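# Put the toy elephant into the toy box

## Task

Place the toy elephant inside the child's toy box so that it stays there once the robot lets go, without anything ending up fallen or left off the table.

## Robot and tools

Robot: two arms, left_arm and right_arm, each with a two-finger parallel gripper and a wrist camera. Fixed cameras are cam_head_left, cam_head_right, cam_high and cam_low; wrist cameras are cam_left_wrist and cam_right_wrist. All images are 896x504.

Frames. The scene frame has its origin at table-top height, halfway between the nominal arm bases: +x points out over the table, +z up, and left_arm sits on the +y side (image left/right may differ). The actual bases are slightly displaced: left_arm at (+0.002, +0.314, +0.043) m, right_arm at (+0.034, -0.333, +0.020) m, both nearly unrotated. Each arm reports its end_effector_position (metres) and end_effector_quat_wxyz in its own base frame; fixed cameras and the table use the scene frame. The reported point lies between the finger pads, roughly 1 cm back from the tips. Fingers point along the gripper's +z and close along its y. Readings can be a few cm off, more at long reach.

Command rows. Both execute_actions and move take rows of 14 numbers, always covering both arms: dx, dy, dz, rx, ry, rz, opening for left_arm, then the same seven for right_arm. The six pose numbers are an offset, not a pose: they count from that arm's Hand target as it was when the call began, along that arm's own base axes, and rotation happens about the Hand target position. Scale: 1.0 equals 0.6 m or 180 degrees; range -1 to 1. rx, ry, rz form one rotation vector. Sending the same offset twice moves the arm twice as far. All zeros for an arm means 'hold / re-request the current Hand target'. The opening is absolute, not an offset: +1 fully open (0.094 m), -1 closed. A zero opening is a real command (half open), so to keep a gripper unchanged resend its current opening.

execute_actions(actions, cameras): actions is a list of actions; each action is a table of up to 15 rows, one per 1/30 s step, and a short table repeats its last row to fill 15 steps. Every row in an action counts from the same starting Hand target. An empty list returns state plus all camera images. cameras picks images by name, ["all"], or [] for none.

move(target, speed, blend, opening_speed, grip_force, blocking, cameras): drives each gripper in a straight line from its Hand target to the offset given by one 14-number row, or through a list of up to 15 rows, each counted from the same starting Hand targets. speed is path top speed in m/s (0.002 to 2.9, default 0.25; rotation up to twice that in rad/s), one value or one per target. blend (m) rounds corners between listed targets; 0 stops at each. opening_speed sets how fast the opening changes per second on the -1..+1 scale (at least 0.2); use it to close gently. grip_force caps pad force in newtons (10 to 50, default 50) and persists; lower forces close slowly. blocking=false returns early while the move continues. A move lasts at most 10 s and does not avoid obstacles or the other arm. The result adds a 'move:' line: done, off_target, moving, held or fault, plus limits such as paced (pose clipped) or held (a check withheld steps).

wait(seconds 0 to 10, cameras) lets time pass with the last commands held. stop(cameras) brakes a running move. zoom_image(camera, region [x0,y0,x1,y1] in pixels, at most 504x504) enlarges part of the newest image from that camera. read_manual(section="licences") only returns licence text. finished_scene(scene=1) ends the scene permanently; call it only when the elephant rests in the box on its own.

Results. Hand target is the last commanded pose after clipping; the gripper often stops a little short of it due to friction or weight, and a new command re-asks for it. grip_measured is the measured opening on the command scale; empty it may read slightly wide; on a held hard object it reads a few hundredths below the object width. grip_effort_nm is gripper motor effort (negative = closing), not pad force. Joint torques include gravity and have offsets. Tool commands lists current commands. Watch for MOTOR HOT: holding loads, stretched arms or pushing into unreachable poses heat motors, and overheating folds the arm away permanently.

Motion notes. Orientation commands are clipped to within 40 degrees of the current orientation per step. Avoid paths passing close to an arm's own base; go around it. Fast moves overshoot and stray more. A blocked arm keeps pressing until commanded back past its contact point.

Avoid: dropping the elephant from height or releasing it while it moves; striking the table, box or fixtures fast; strong pushes; letting anything leave the table; any contact between the two arms or closing one gripper on the other's fingers; loading the wrist camera cables. Objects may get nudged occasionally, so check images before finishing. Suggested order: look with an empty actions call, locate elephant and box, open gripper, approach from above, descend, close (gently if soft), lift, carry over the box, lower close to its floor, open, withdraw, confirm visually.

Each tool is called after "Emit:" as name(argument=value, ...) on one line, values as JSON.

## Session

Emit:
execute_actions(actions=[])

Scene clock: 0.00 s.
left_arm: end_effector_position=(+0.4126, +0.0203, +0.1071) grip_measured=+1.000 grip_effort_nm=n/a end_effector_quat_wxyz=(+0.586, -0.026, +0.810, +0.008) | right_arm: end_effector_position=(+0.3964, -0.0727, +0.1338) grip_measured=+1.000 grip_effort_nm=n/a end_effector_quat_wxyz=(+0.637, +0.123, +0.755, -0.100)
Joint positions: left_arm=[0.048 1.562 0.425 0.819 0.003 -0.017 0.094] | right_arm=[-0.081 1.545 0.35 1.02 0.233 0.047 0.094]
Joint velocities: within noise
Joint torques (N m): no reading
Heat: left arm: 42 °C; right arm: 40 °C.
Hand target: left_arm +0.4150, +0.0204, +0.1139; +0.593, -0.025, +0.805, +0.008 | right_arm +0.3979, -0.0730, +0.1394; +0.643, +0.124, +0.750, -0.099
Tool commands: left_gripper/opening=+1.0 right_gripper/opening=+1.0

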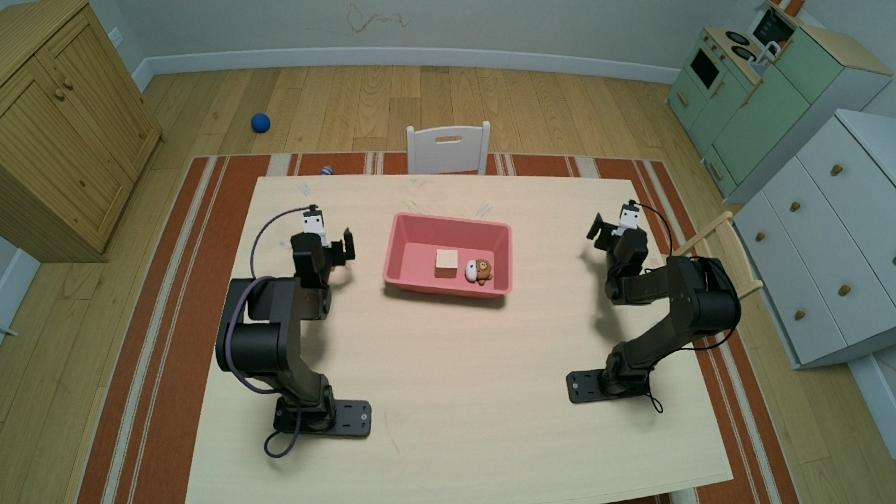

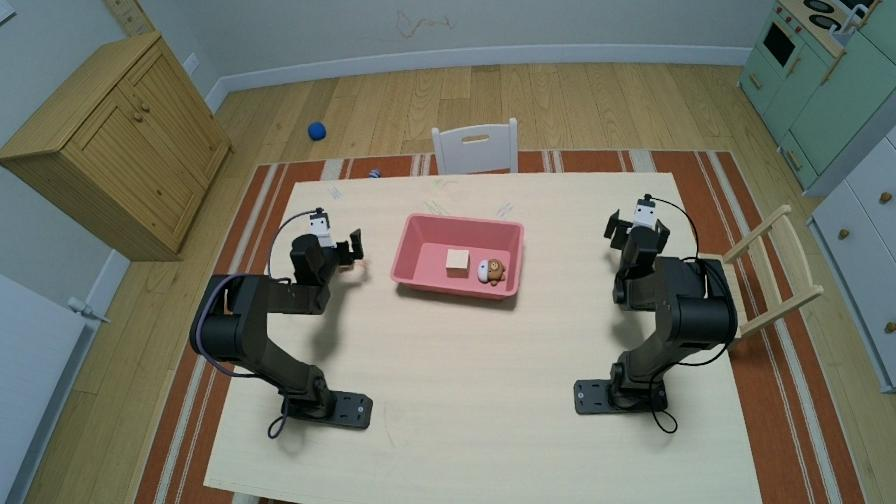

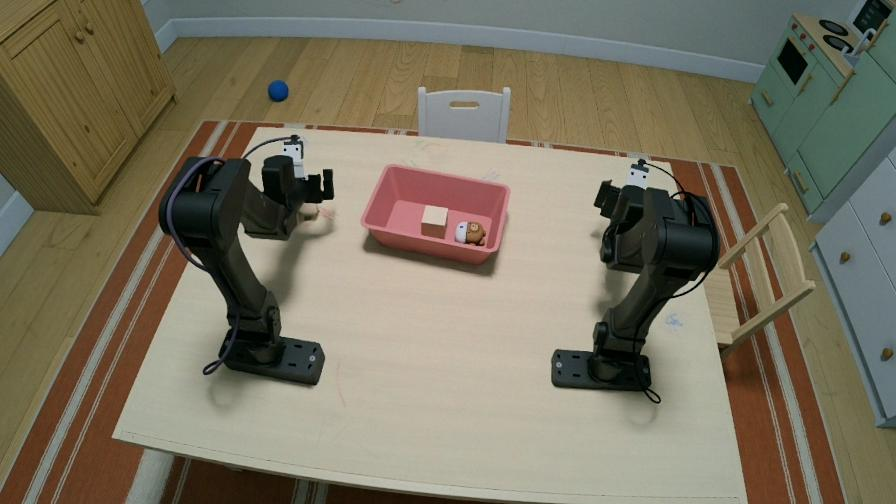

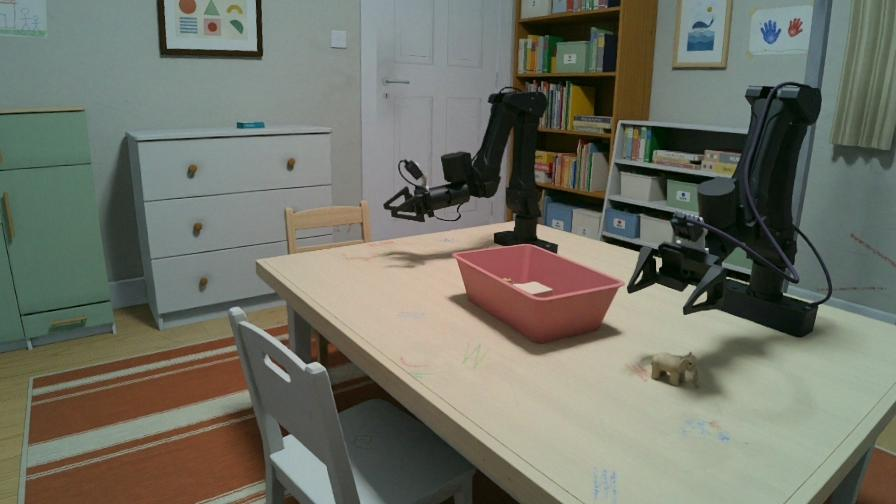

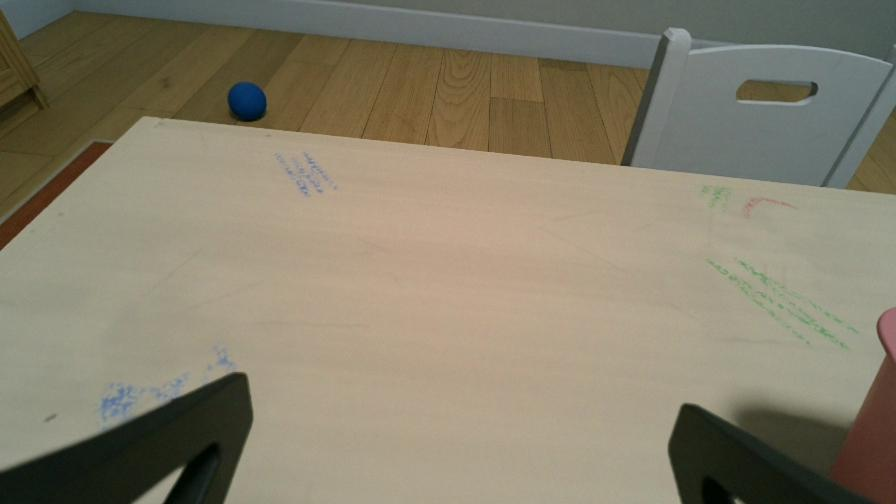

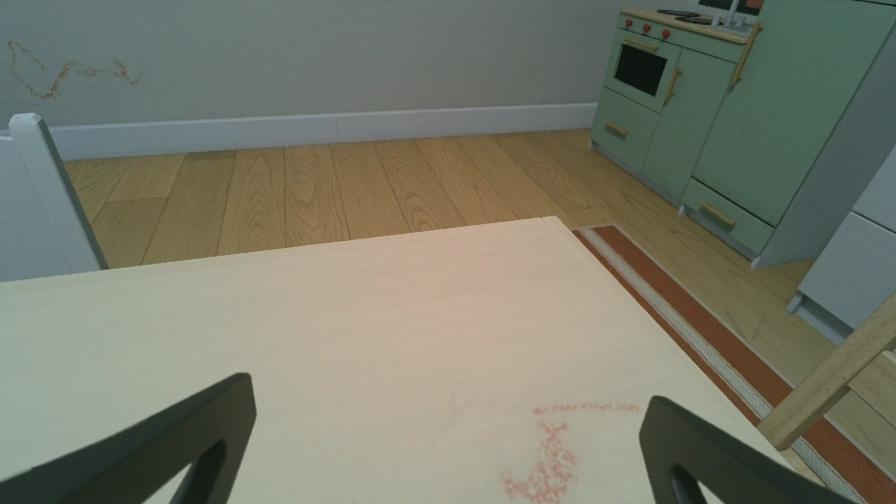

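Emit:
zoom_image(camera="cam_high", region=[240, 120, 400, 260])

Emit:
zoom_image(camera="cam_low", region=[560, 220, 840, 420])

Emit:
zoom_image(camera="cam_head_right", region=[290, 180, 450, 300])

Scaled by 3.150 from the camera's 896x504 image, which has a finer 1280x720 frame.

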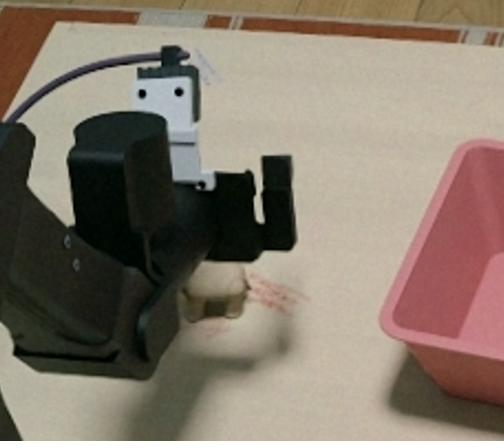

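Scaled by 1.800 from the camera's 896x504 image, which has a finer 1280x720 frame.

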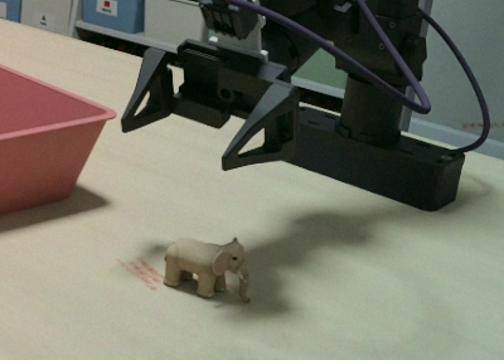

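Scaled by 3.150 from the camera's 896x504 image, which has a finer 1280x720 frame.

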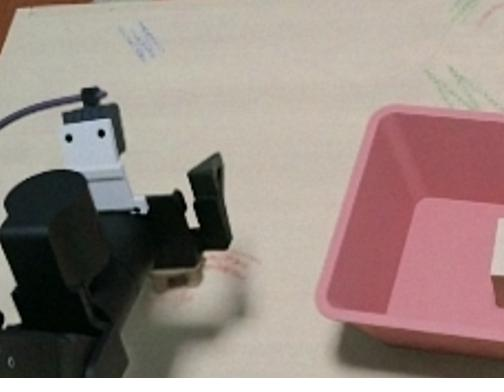

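Emit:
move(target=[-0.05,0.03,0.2,0,0.36,0,1,0,0,0,0,0,0,1], speed=0.4, cameras=["all"])

Scene clock: 12.87 s.
left_arm: end_effector_position=(+0.3819, +0.0348, +0.2317) grip_measured=+1.000 grip_effort_nm=-0.01 end_effector_quat_wxyz=(+0.109, -0.018, +0.994, +0.018) | right_arm: end_effector_position=(+0.3964, -0.0727, +0.1338) grip_measured=+1.000 grip_effort_nm=0.01 end_effector_quat_wxyz=(+0.637, +0.123, +0.755, -0.100)
Joint positions: left_arm=[0.078 1.879 2.073 -1.545 -0.023 0.044 0.094] | right_arm=[-0.081 1.545 0.35 1.02 0.233 0.047 0.094]
Joint torques (N m): left_arm=[0.42 -7.64 7.34 0.28 -0.15 0.12] | right_arm=[-0.02 -5.91 6.65 1.63 0.05 0]
Heat: left arm: 43 °C; right arm: 40 °C.
Hand target: left_arm +0.3849, +0.0385, +0.2339; +0.070, -0.017, +0.997, +0.020 | right_arm +0.3979, -0.0730, +0.1394; +0.643, +0.124, +0.750, -0.099
Off the commanded pose: left_arm 0.005 m, 5 deg | right_arm 0.006 m, 1 deg.
joint sent to its limit (left arm) — joint 4 (wrist pitch), lower limit. The joint targets are off in orientation, not in position.
move: off_target (left_arm)

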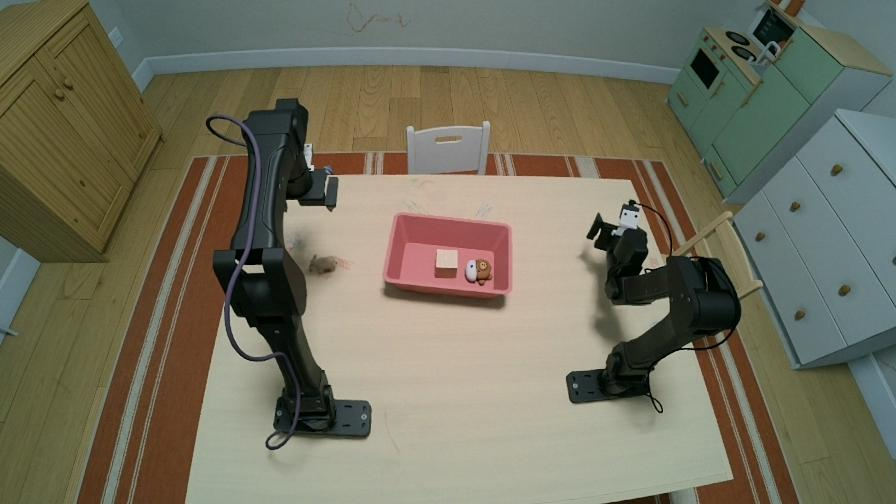

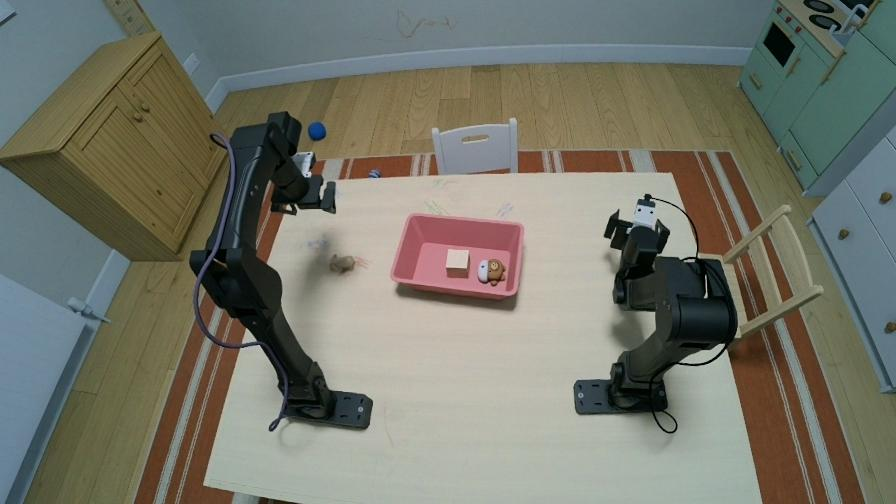

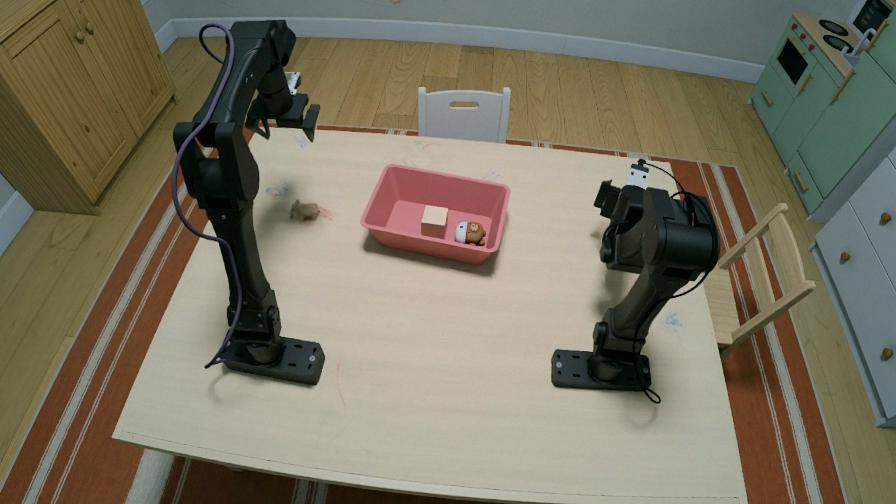

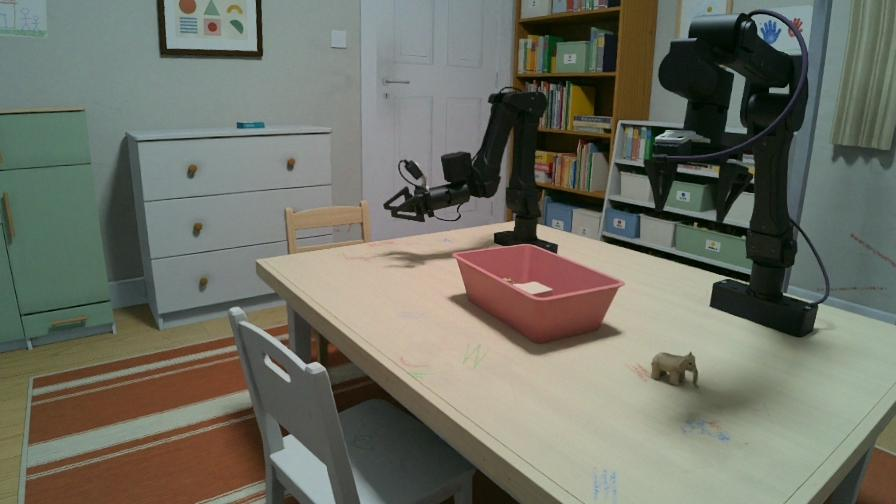

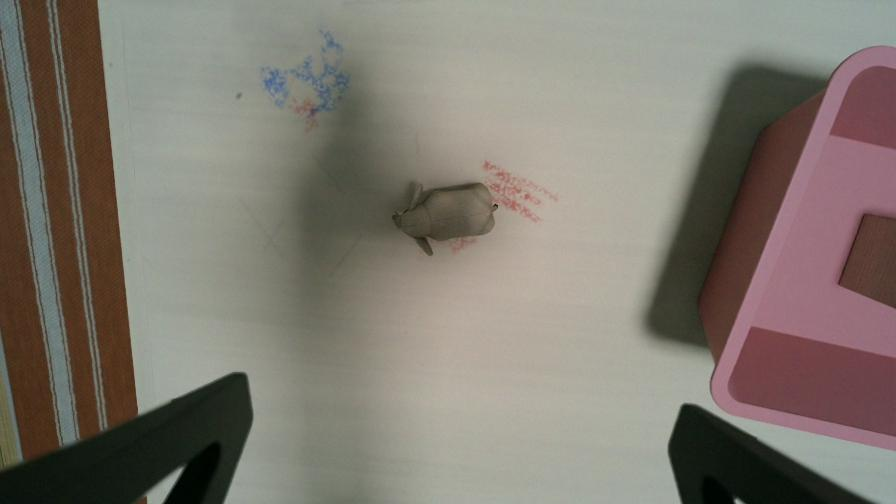

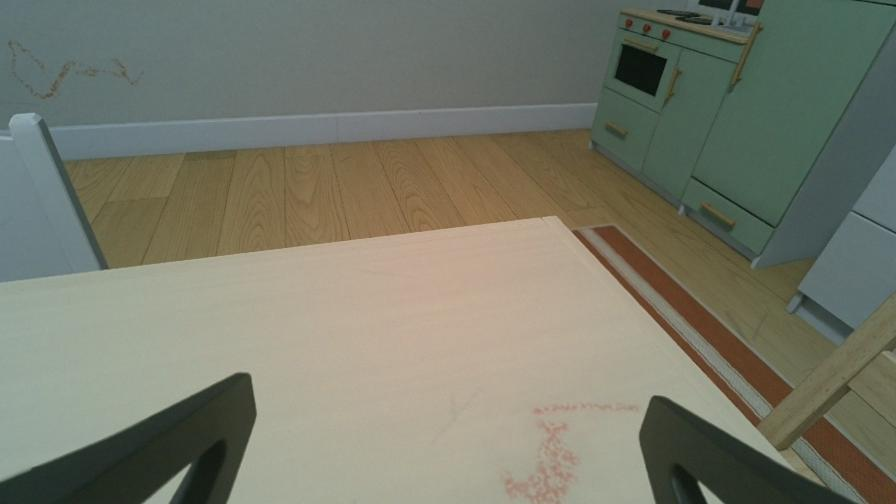

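Emit:
move(target=[0.0335,0.0075,-0.257,0.0192,0.0464,-0.4374,1,0,0,0,0,0,0,1], speed=0.4, cameras=["cam_left_wrist","cam_low","cam_high"])

Scene clock: 62.80 s.
left_arm: end_effector_position=(+0.4061, +0.0444, +0.0872) grip_measured=+1.000 grip_effort_nm=-0.02 end_effector_quat_wxyz=(+0.006, +0.616, +0.788, +0.006) | right_arm: end_effector_position=(+0.3964, -0.0727, +0.1338) grip_measured=+1.000 grip_effort_nm=0.01 end_effector_quat_wxyz=(+0.637, +0.123, +0.755, -0.100)
Joint positions: left_arm=[0.107 2.097 1.821 -1.278 0 1.434 0.094] | right_arm=[-0.081 1.545 0.35 1.02 0.233 0.047 0.094]
Joint torques (N m): left_arm=[-0.24 -9.95 4.83 0.08 -0.05 0.14] | right_arm=[-0.06 -5.94 6.68 1.63 0.05 0.01]
Heat: left arm: 45 °C; right arm: 41 °C.
Hand target: left_arm +0.4051, +0.0430, +0.0797; +0.000, +0.622, +0.783, +0.000 | right_arm +0.3979, -0.0730, +0.1394; +0.643, +0.124, +0.750, -0.099
Off the commanded pose: left_arm 0.008 m, 1 deg | right_arm 0.006 m, 1 deg.
move: done
Images, in order (width x height): cam_high 896x504, cam_low 896x504, cam_left_wrist 896x504.

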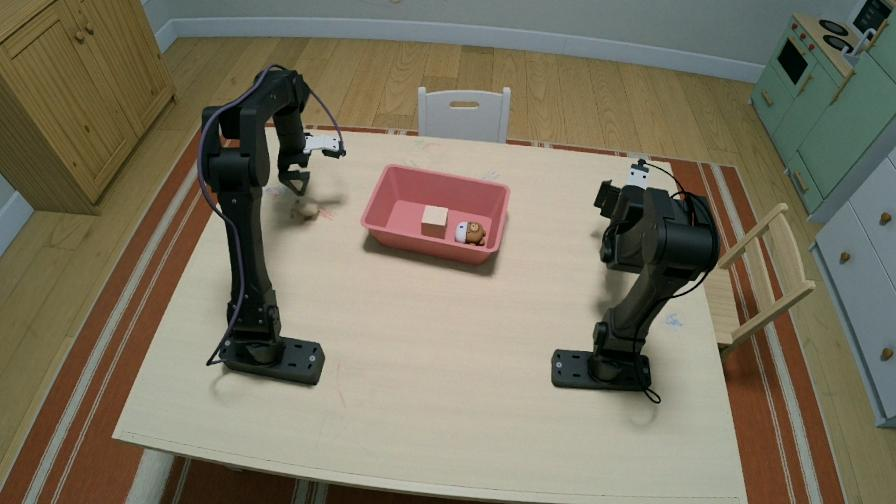

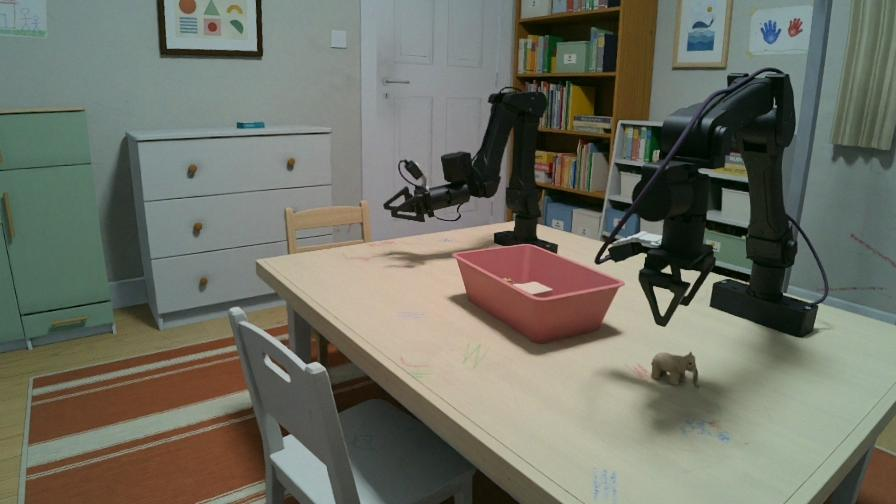

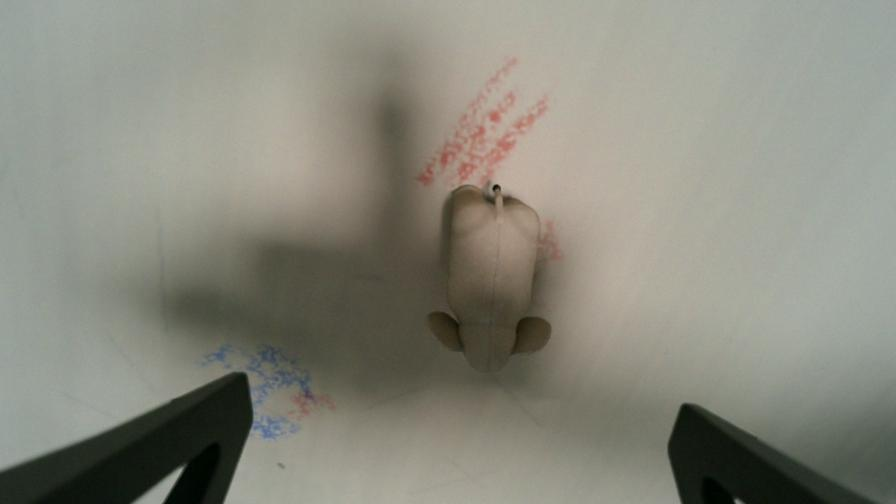

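Emit:
move(target=[-0.015,-0.008,-0.163,0,0,0,1,0,0,0,0,0,0,1], speed=0.2, cameras=["cam_left_wrist","cam_low"])

Scene clock: 82.57 s.
left_arm: end_effector_position=(+0.3969, +0.0401, -0.0133) grip_measured=+1.000 grip_effort_nm=-0.02 end_effector_quat_wxyz=(+0.003, +0.619, +0.785, +0.002) | right_arm: end_effector_position=(+0.3964, -0.0727, +0.1338) grip_measured=+1.000 grip_effort_nm=0.01 end_effector_quat_wxyz=(+0.637, +0.123, +0.755, -0.100)
Joint positions: left_arm=[0.098 2.158 1.505 -0.911 0 1.434 0.094] | right_arm=[-0.081 1.545 0.35 1.02 0.233 0.047 0.094]
Joint torques (N m): left_arm=[-0.36 -10.25 4.74 0.07 -0.06 0.05] | right_arm=[0.01 -5.93 6.68 1.63 0.05 0]
Heat: left arm: 43 °C; right arm: 41 °C.
Hand target: left_arm +0.3961, +0.0382, -0.0181; +0.000, +0.622, +0.783, +0.000 | right_arm +0.3979, -0.0730, +0.1394; +0.643, +0.124, +0.750, -0.099
Off the commanded pose: left_arm 0.005 m, 1 deg | right_arm 0.006 m, 1 deg.
move: done
Images, in order (width x height): cam_low 896x504, cam_left_wrist 896x504.

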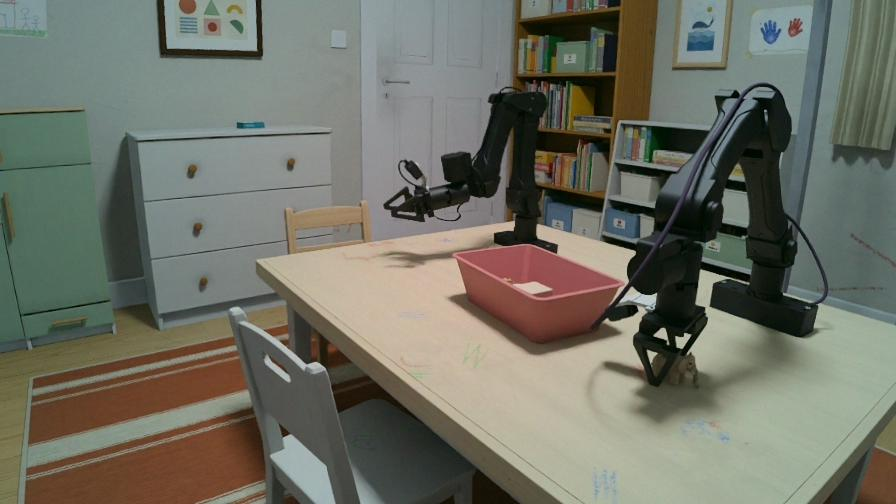

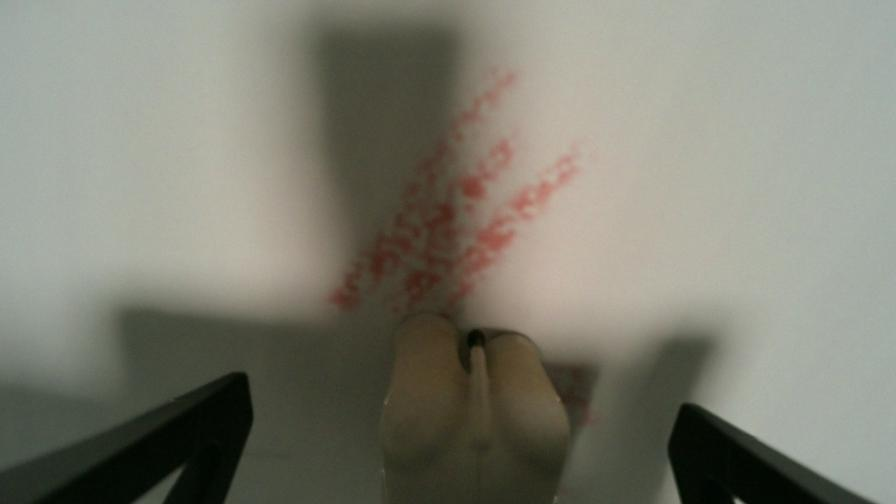

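Emit:
move(target=[0,0,0,0,0,0,-0.5,0,0,0,0,0,0,1], grip_force=25, opening_speed=0.8, cameras=["cam_left_wrist","cam_low"])

Scene clock: 90.03 s.
left_arm: end_effector_position=(+0.3970, +0.0401, -0.0133) grip_measured=-0.320 grip_effort_nm=-0.53 end_effector_quat_wxyz=(+0.003, +0.619, +0.785, +0.003) | right_arm: end_effector_position=(+0.3964, -0.0727, +0.1338) grip_measured=+1.000 grip_effort_nm=0.01 end_effector_quat_wxyz=(+0.637, +0.123, +0.755, -0.100)
Joint positions: left_arm=[0.098 2.158 1.505 -0.91 0 1.434 0.032] | right_arm=[-0.081 1.545 0.35 1.02 0.233 0.047 0.094]
Joint torques (N m): left_arm=[-0.38 -10.24 4.75 0.06 -0.05 0.04] | right_arm=[-0.02 -5.94 6.71 1.63 0.05 0.01]
Heat: left arm: 42 °C; right arm: 41 °C.
Hand target: left_arm +0.3961, +0.0382, -0.0181; +0.000, +0.622, +0.783, +0.000 | right_arm +0.3979, -0.0730, +0.1394; +0.643, +0.124, +0.750, -0.099
Off the commanded pose: left_arm 0.005 m, 1 deg | right_arm 0.006 m, 1 deg.
grip_force (N): 25, 25
move: done
Images, in order (width x height): cam_low 896x504, cam_left_wrist 896x504.

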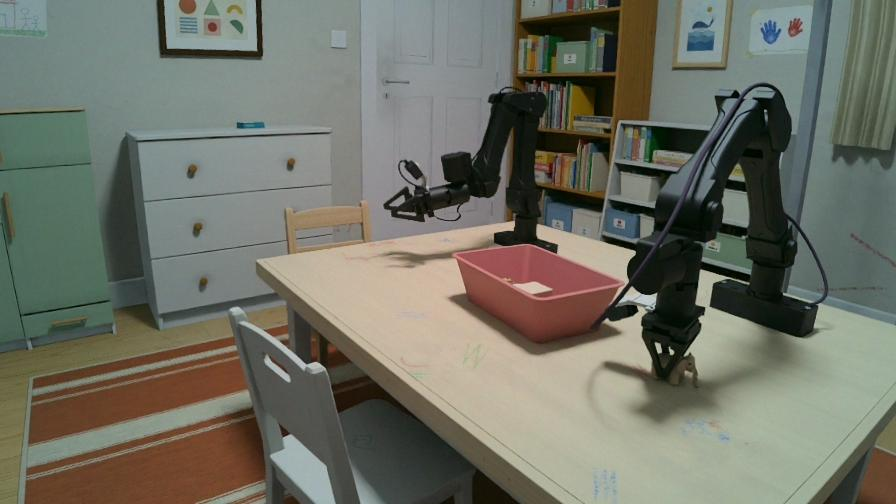

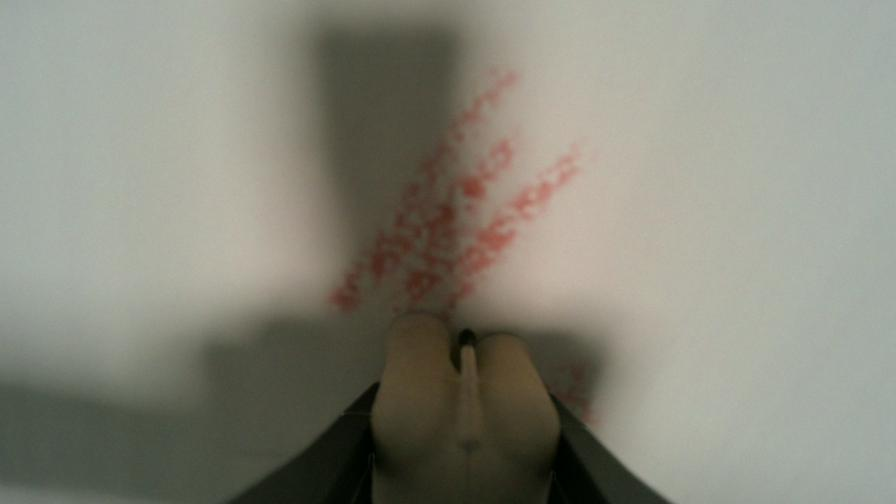

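Emit:
move(target=[0,0,0.27,0,0,0,-0.5,0,0,0,0,0,0,1], speed=0.2, cameras=["all"])

Emit:
zoom_image(camera="cam_head_right", region=[370, 190, 540, 320])

Emit:
zoom_image(camera="cam_head_left", region=[370, 190, 540, 320])

Scene clock: 99.07 s.
left_arm: end_effector_position=(+0.3937, +0.0398, +0.1307) grip_measured=-0.321 grip_effort_nm=-0.58 end_effector_quat_wxyz=(-0.010, +0.619, +0.785, -0.010) | right_arm: end_effector_position=(+0.3964, -0.0727, +0.1338) grip_measured=+1.000 grip_effort_nm=0.01 end_effector_quat_wxyz=(+0.637, +0.123, +0.755, -0.100)
Joint positions: left_arm=[0.098 2.099 1.996 -1.496 0 1.434 0.032] | right_arm=[-0.081 1.545 0.35 1.02 0.233 0.047 0.094]
Joint torques (N m): left_arm=[-0.38 -12.08 7.64 -0.23 -0.05 0.04] | right_arm=[-0.01 -5.93 6.65 1.62 0.04 0]
Heat: left arm: 42 °C; right arm: 41 °C.
Hand target: left_arm +0.3960, +0.0381, +0.1439; +0.000, +0.622, +0.783, +0.000 | right_arm +0.3979, -0.0730, +0.1394; +0.643, +0.124, +0.750, -0.099
Off the commanded pose: left_arm 0.013 m, 2 deg | right_arm 0.006 m, 1 deg.
grip_force (N): 25, 25
move: off_target (left_arm)

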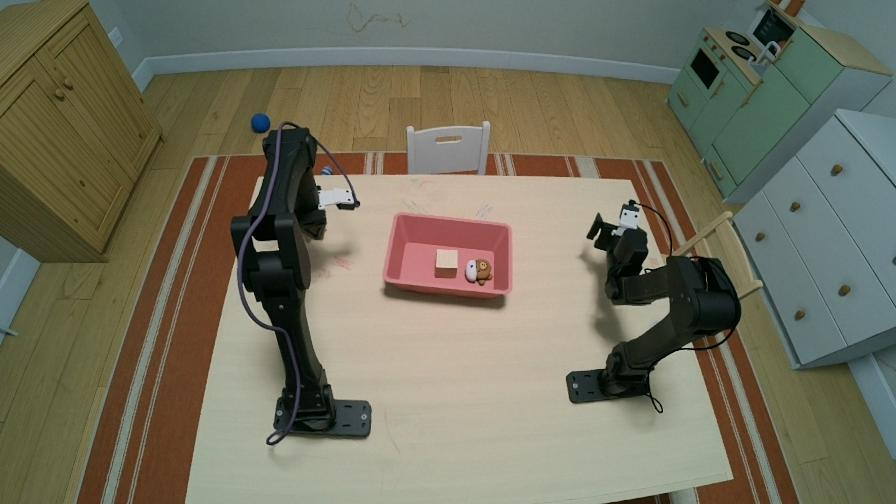

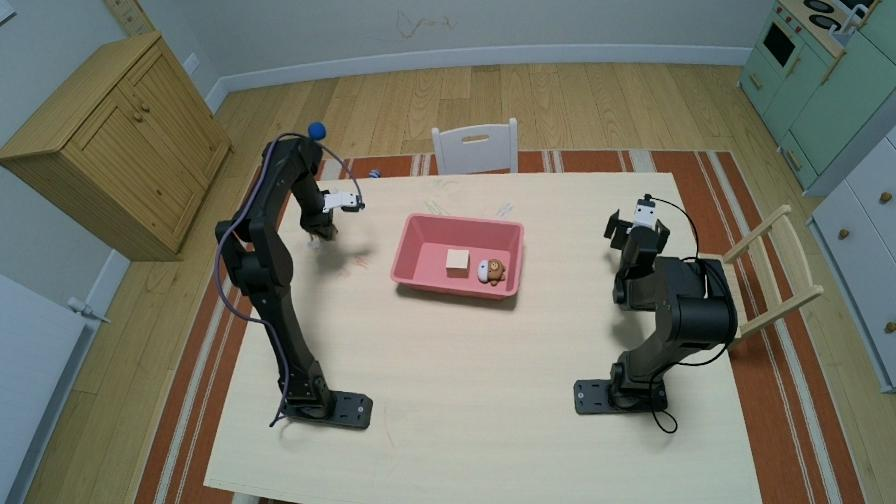

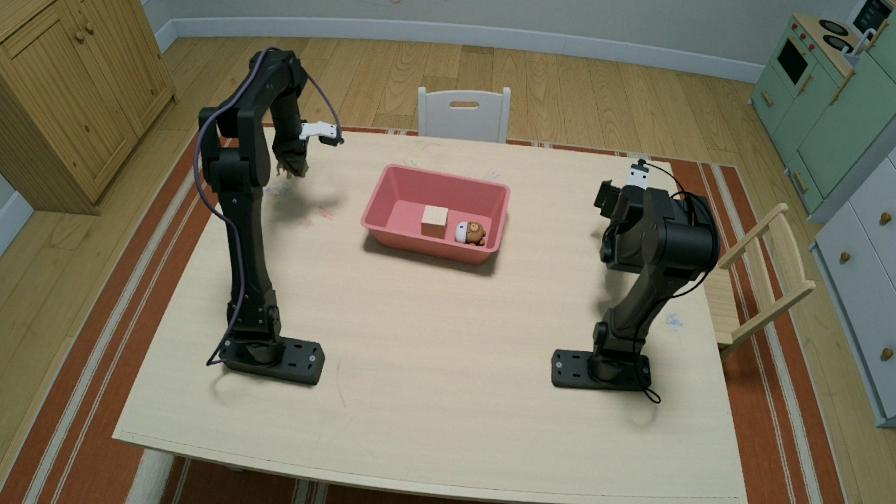

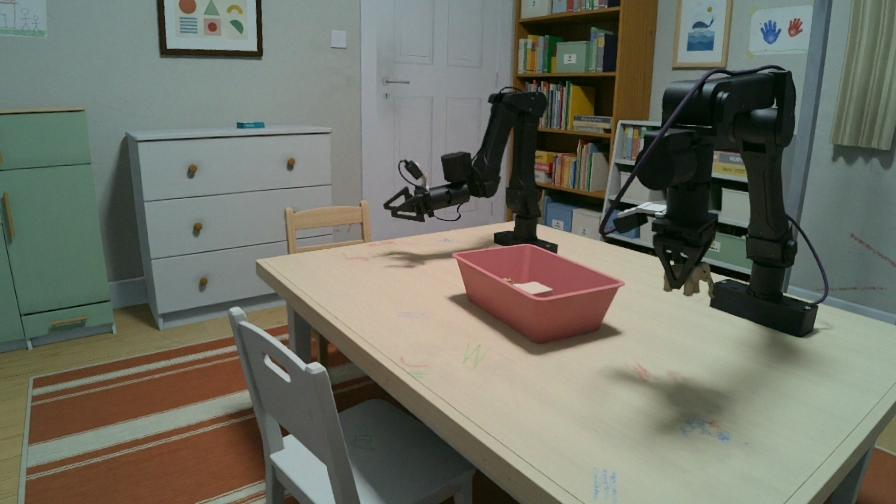

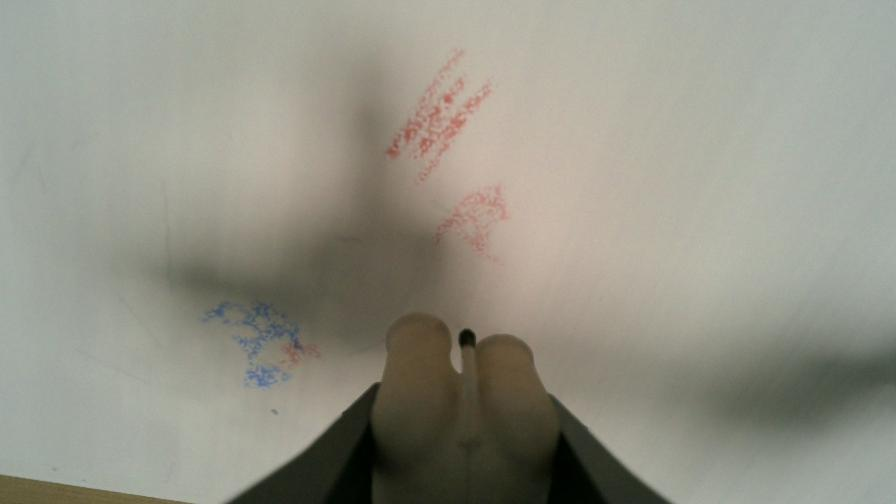

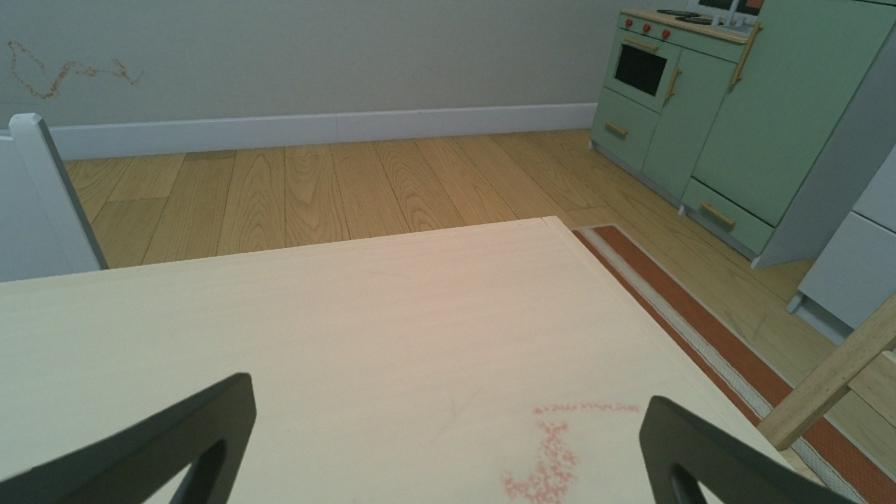

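Scaled by 2.965 from the camera's 896x504 image, which has a finer 1280x720 frame.

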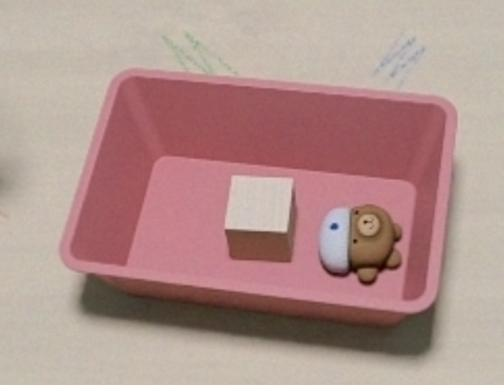

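Scaled by 2.965 from the camera's 896x504 image, which has a finer 1280x720 frame.

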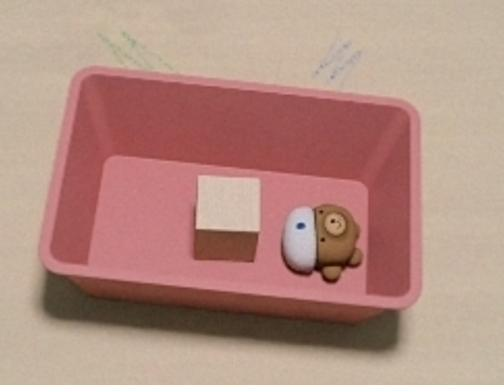

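Emit:
move(target=[0.048,-0.36,0.0,0,0,-0.122,-0.5,0,0,0,0,0,0,1], speed=0.25, cameras=["all"])

Emit:
zoom_image(camera="cam_head_right", region=[370, 190, 540, 320])

Emit:
zoom_image(camera="cam_high", region=[340, 120, 540, 280])

Scene clock: 127.97 s.
left_arm: end_effector_position=(+0.4216, -0.1773, +0.1431) grip_measured=-0.321 grip_effort_nm=-0.58 end_effector_quat_wxyz=(+0.040, +0.763, +0.645, +0.023) | right_arm: end_effector_position=(+0.3964, -0.0727, +0.1338) grip_measured=+1.000 grip_effort_nm=0.01 end_effector_quat_wxyz=(+0.637, +0.123, +0.755, -0.100)
Joint positions: left_arm=[-0.402 2.288 2.35 -1.54 -0.004 1.337 0.032] | right_arm=[-0.081 1.545 0.35 1.02 0.233 0.047 0.094]
Joint torques (N m): left_arm=[0.25 -10.92 7.88 0.01 -0.02 -0.08] | right_arm=[-0.01 -5.94 6.68 1.63 0.06 0]
Heat: left arm: 43 °C; right arm: 41 °C.
Hand target: left_arm +0.4248, -0.1778, +0.1439; +0.000, +0.760, +0.650, +0.000 | right_arm +0.3979, -0.0730, +0.1394; +0.643, +0.124, +0.750, -0.099
Off the commanded pose: left_arm 0.003 m, 5 deg | right_arm 0.006 m, 1 deg.
joint sent to its limit (left arm) — joint 4 (wrist pitch), lower limit. The joint targets are off in orientation, not in position.
grip_force (N): 25, 25
move: off_target (left_arm)

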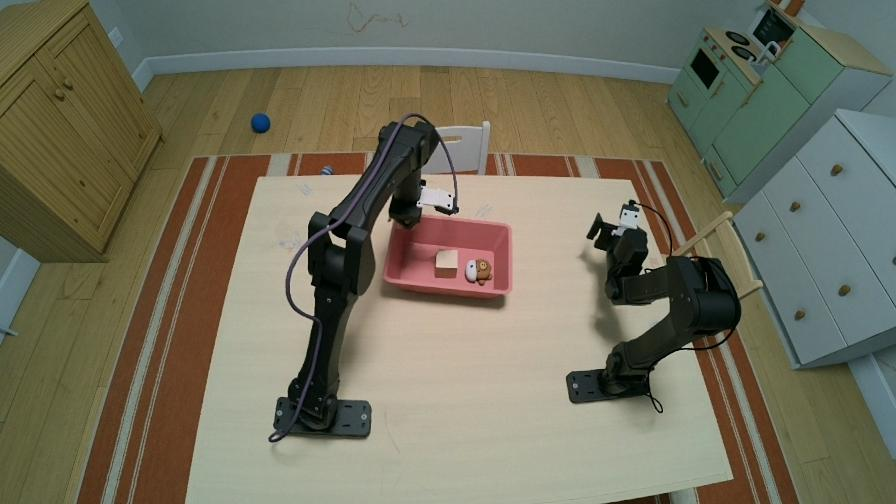

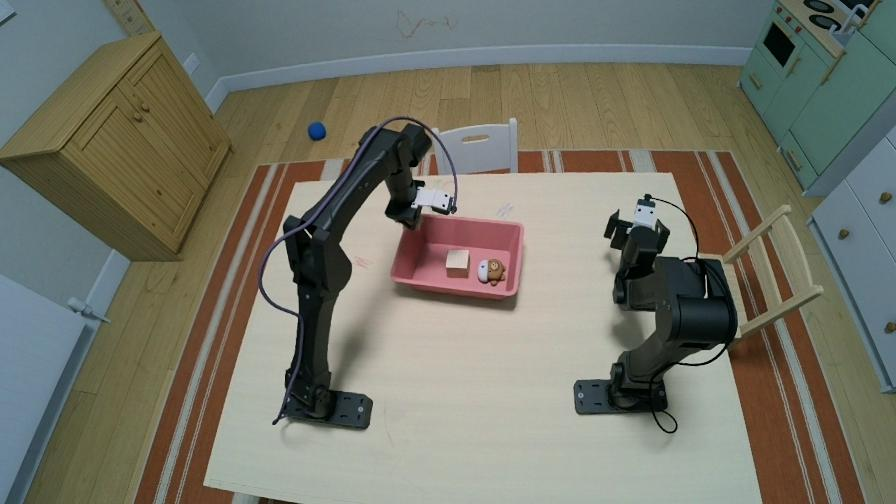

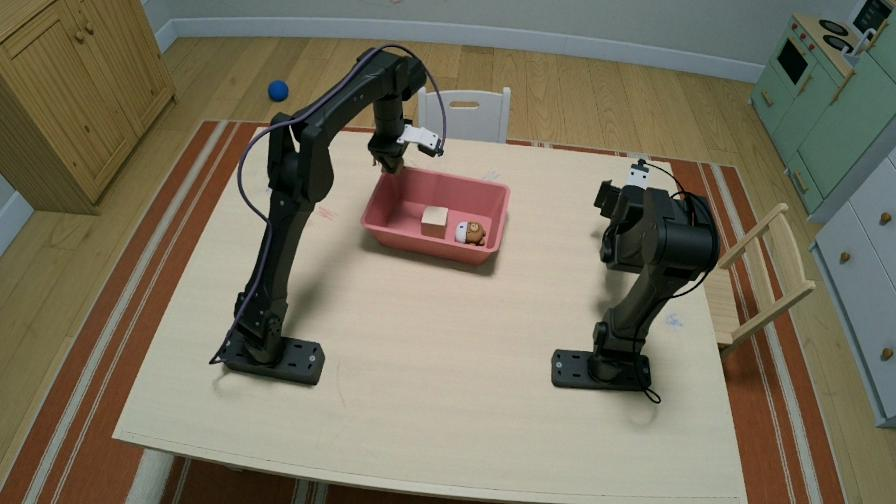

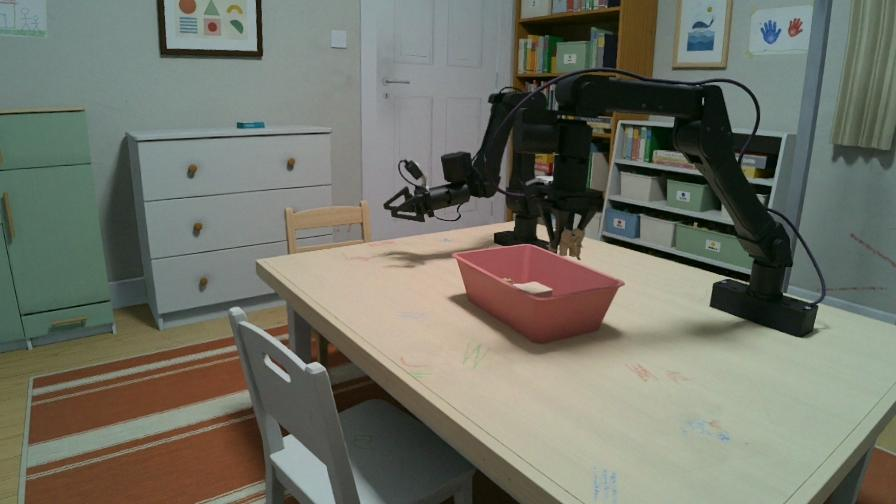

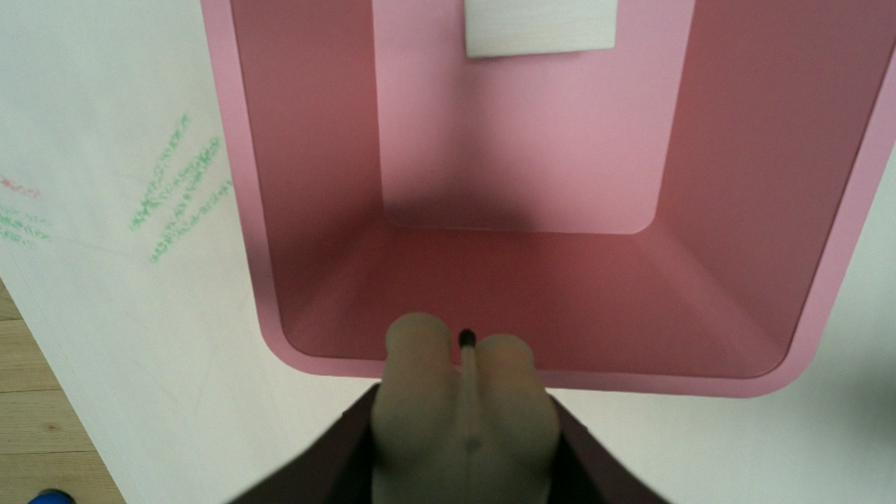

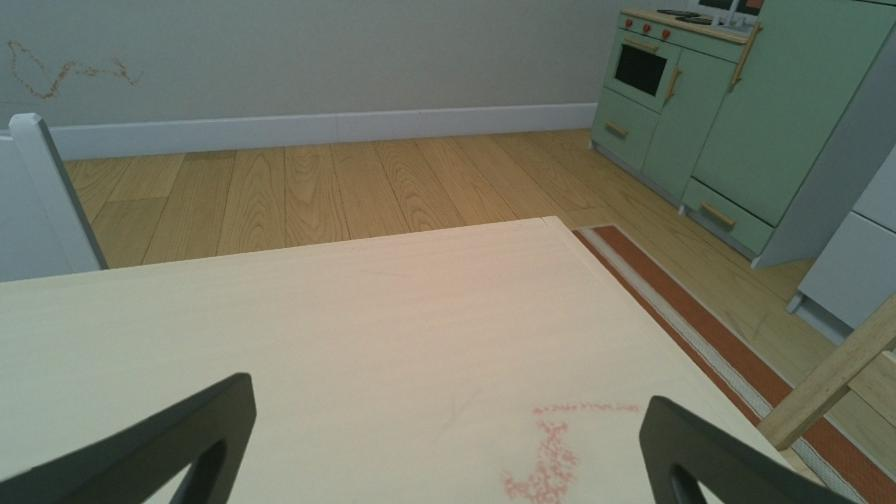

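Scaled by 2.965 from the camera's 896x504 image, which has a finer 1280x720 frame.

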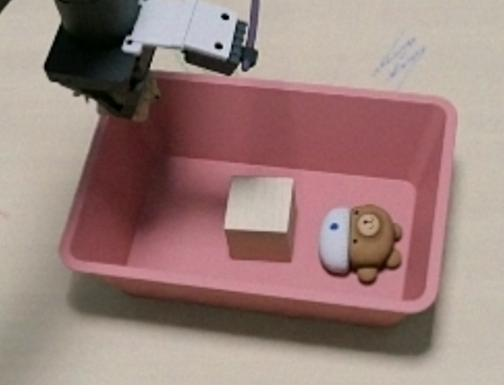

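Scaled by 2.520 from the camera's 896x504 image, which has a finer 1280x720 frame.

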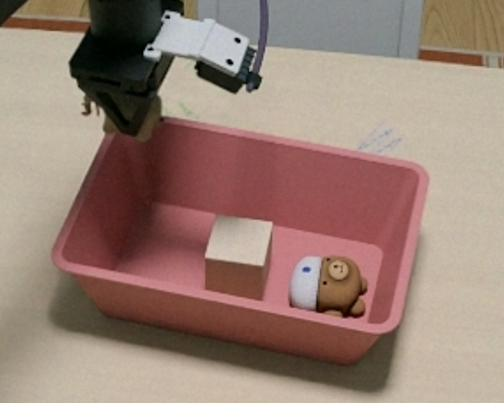

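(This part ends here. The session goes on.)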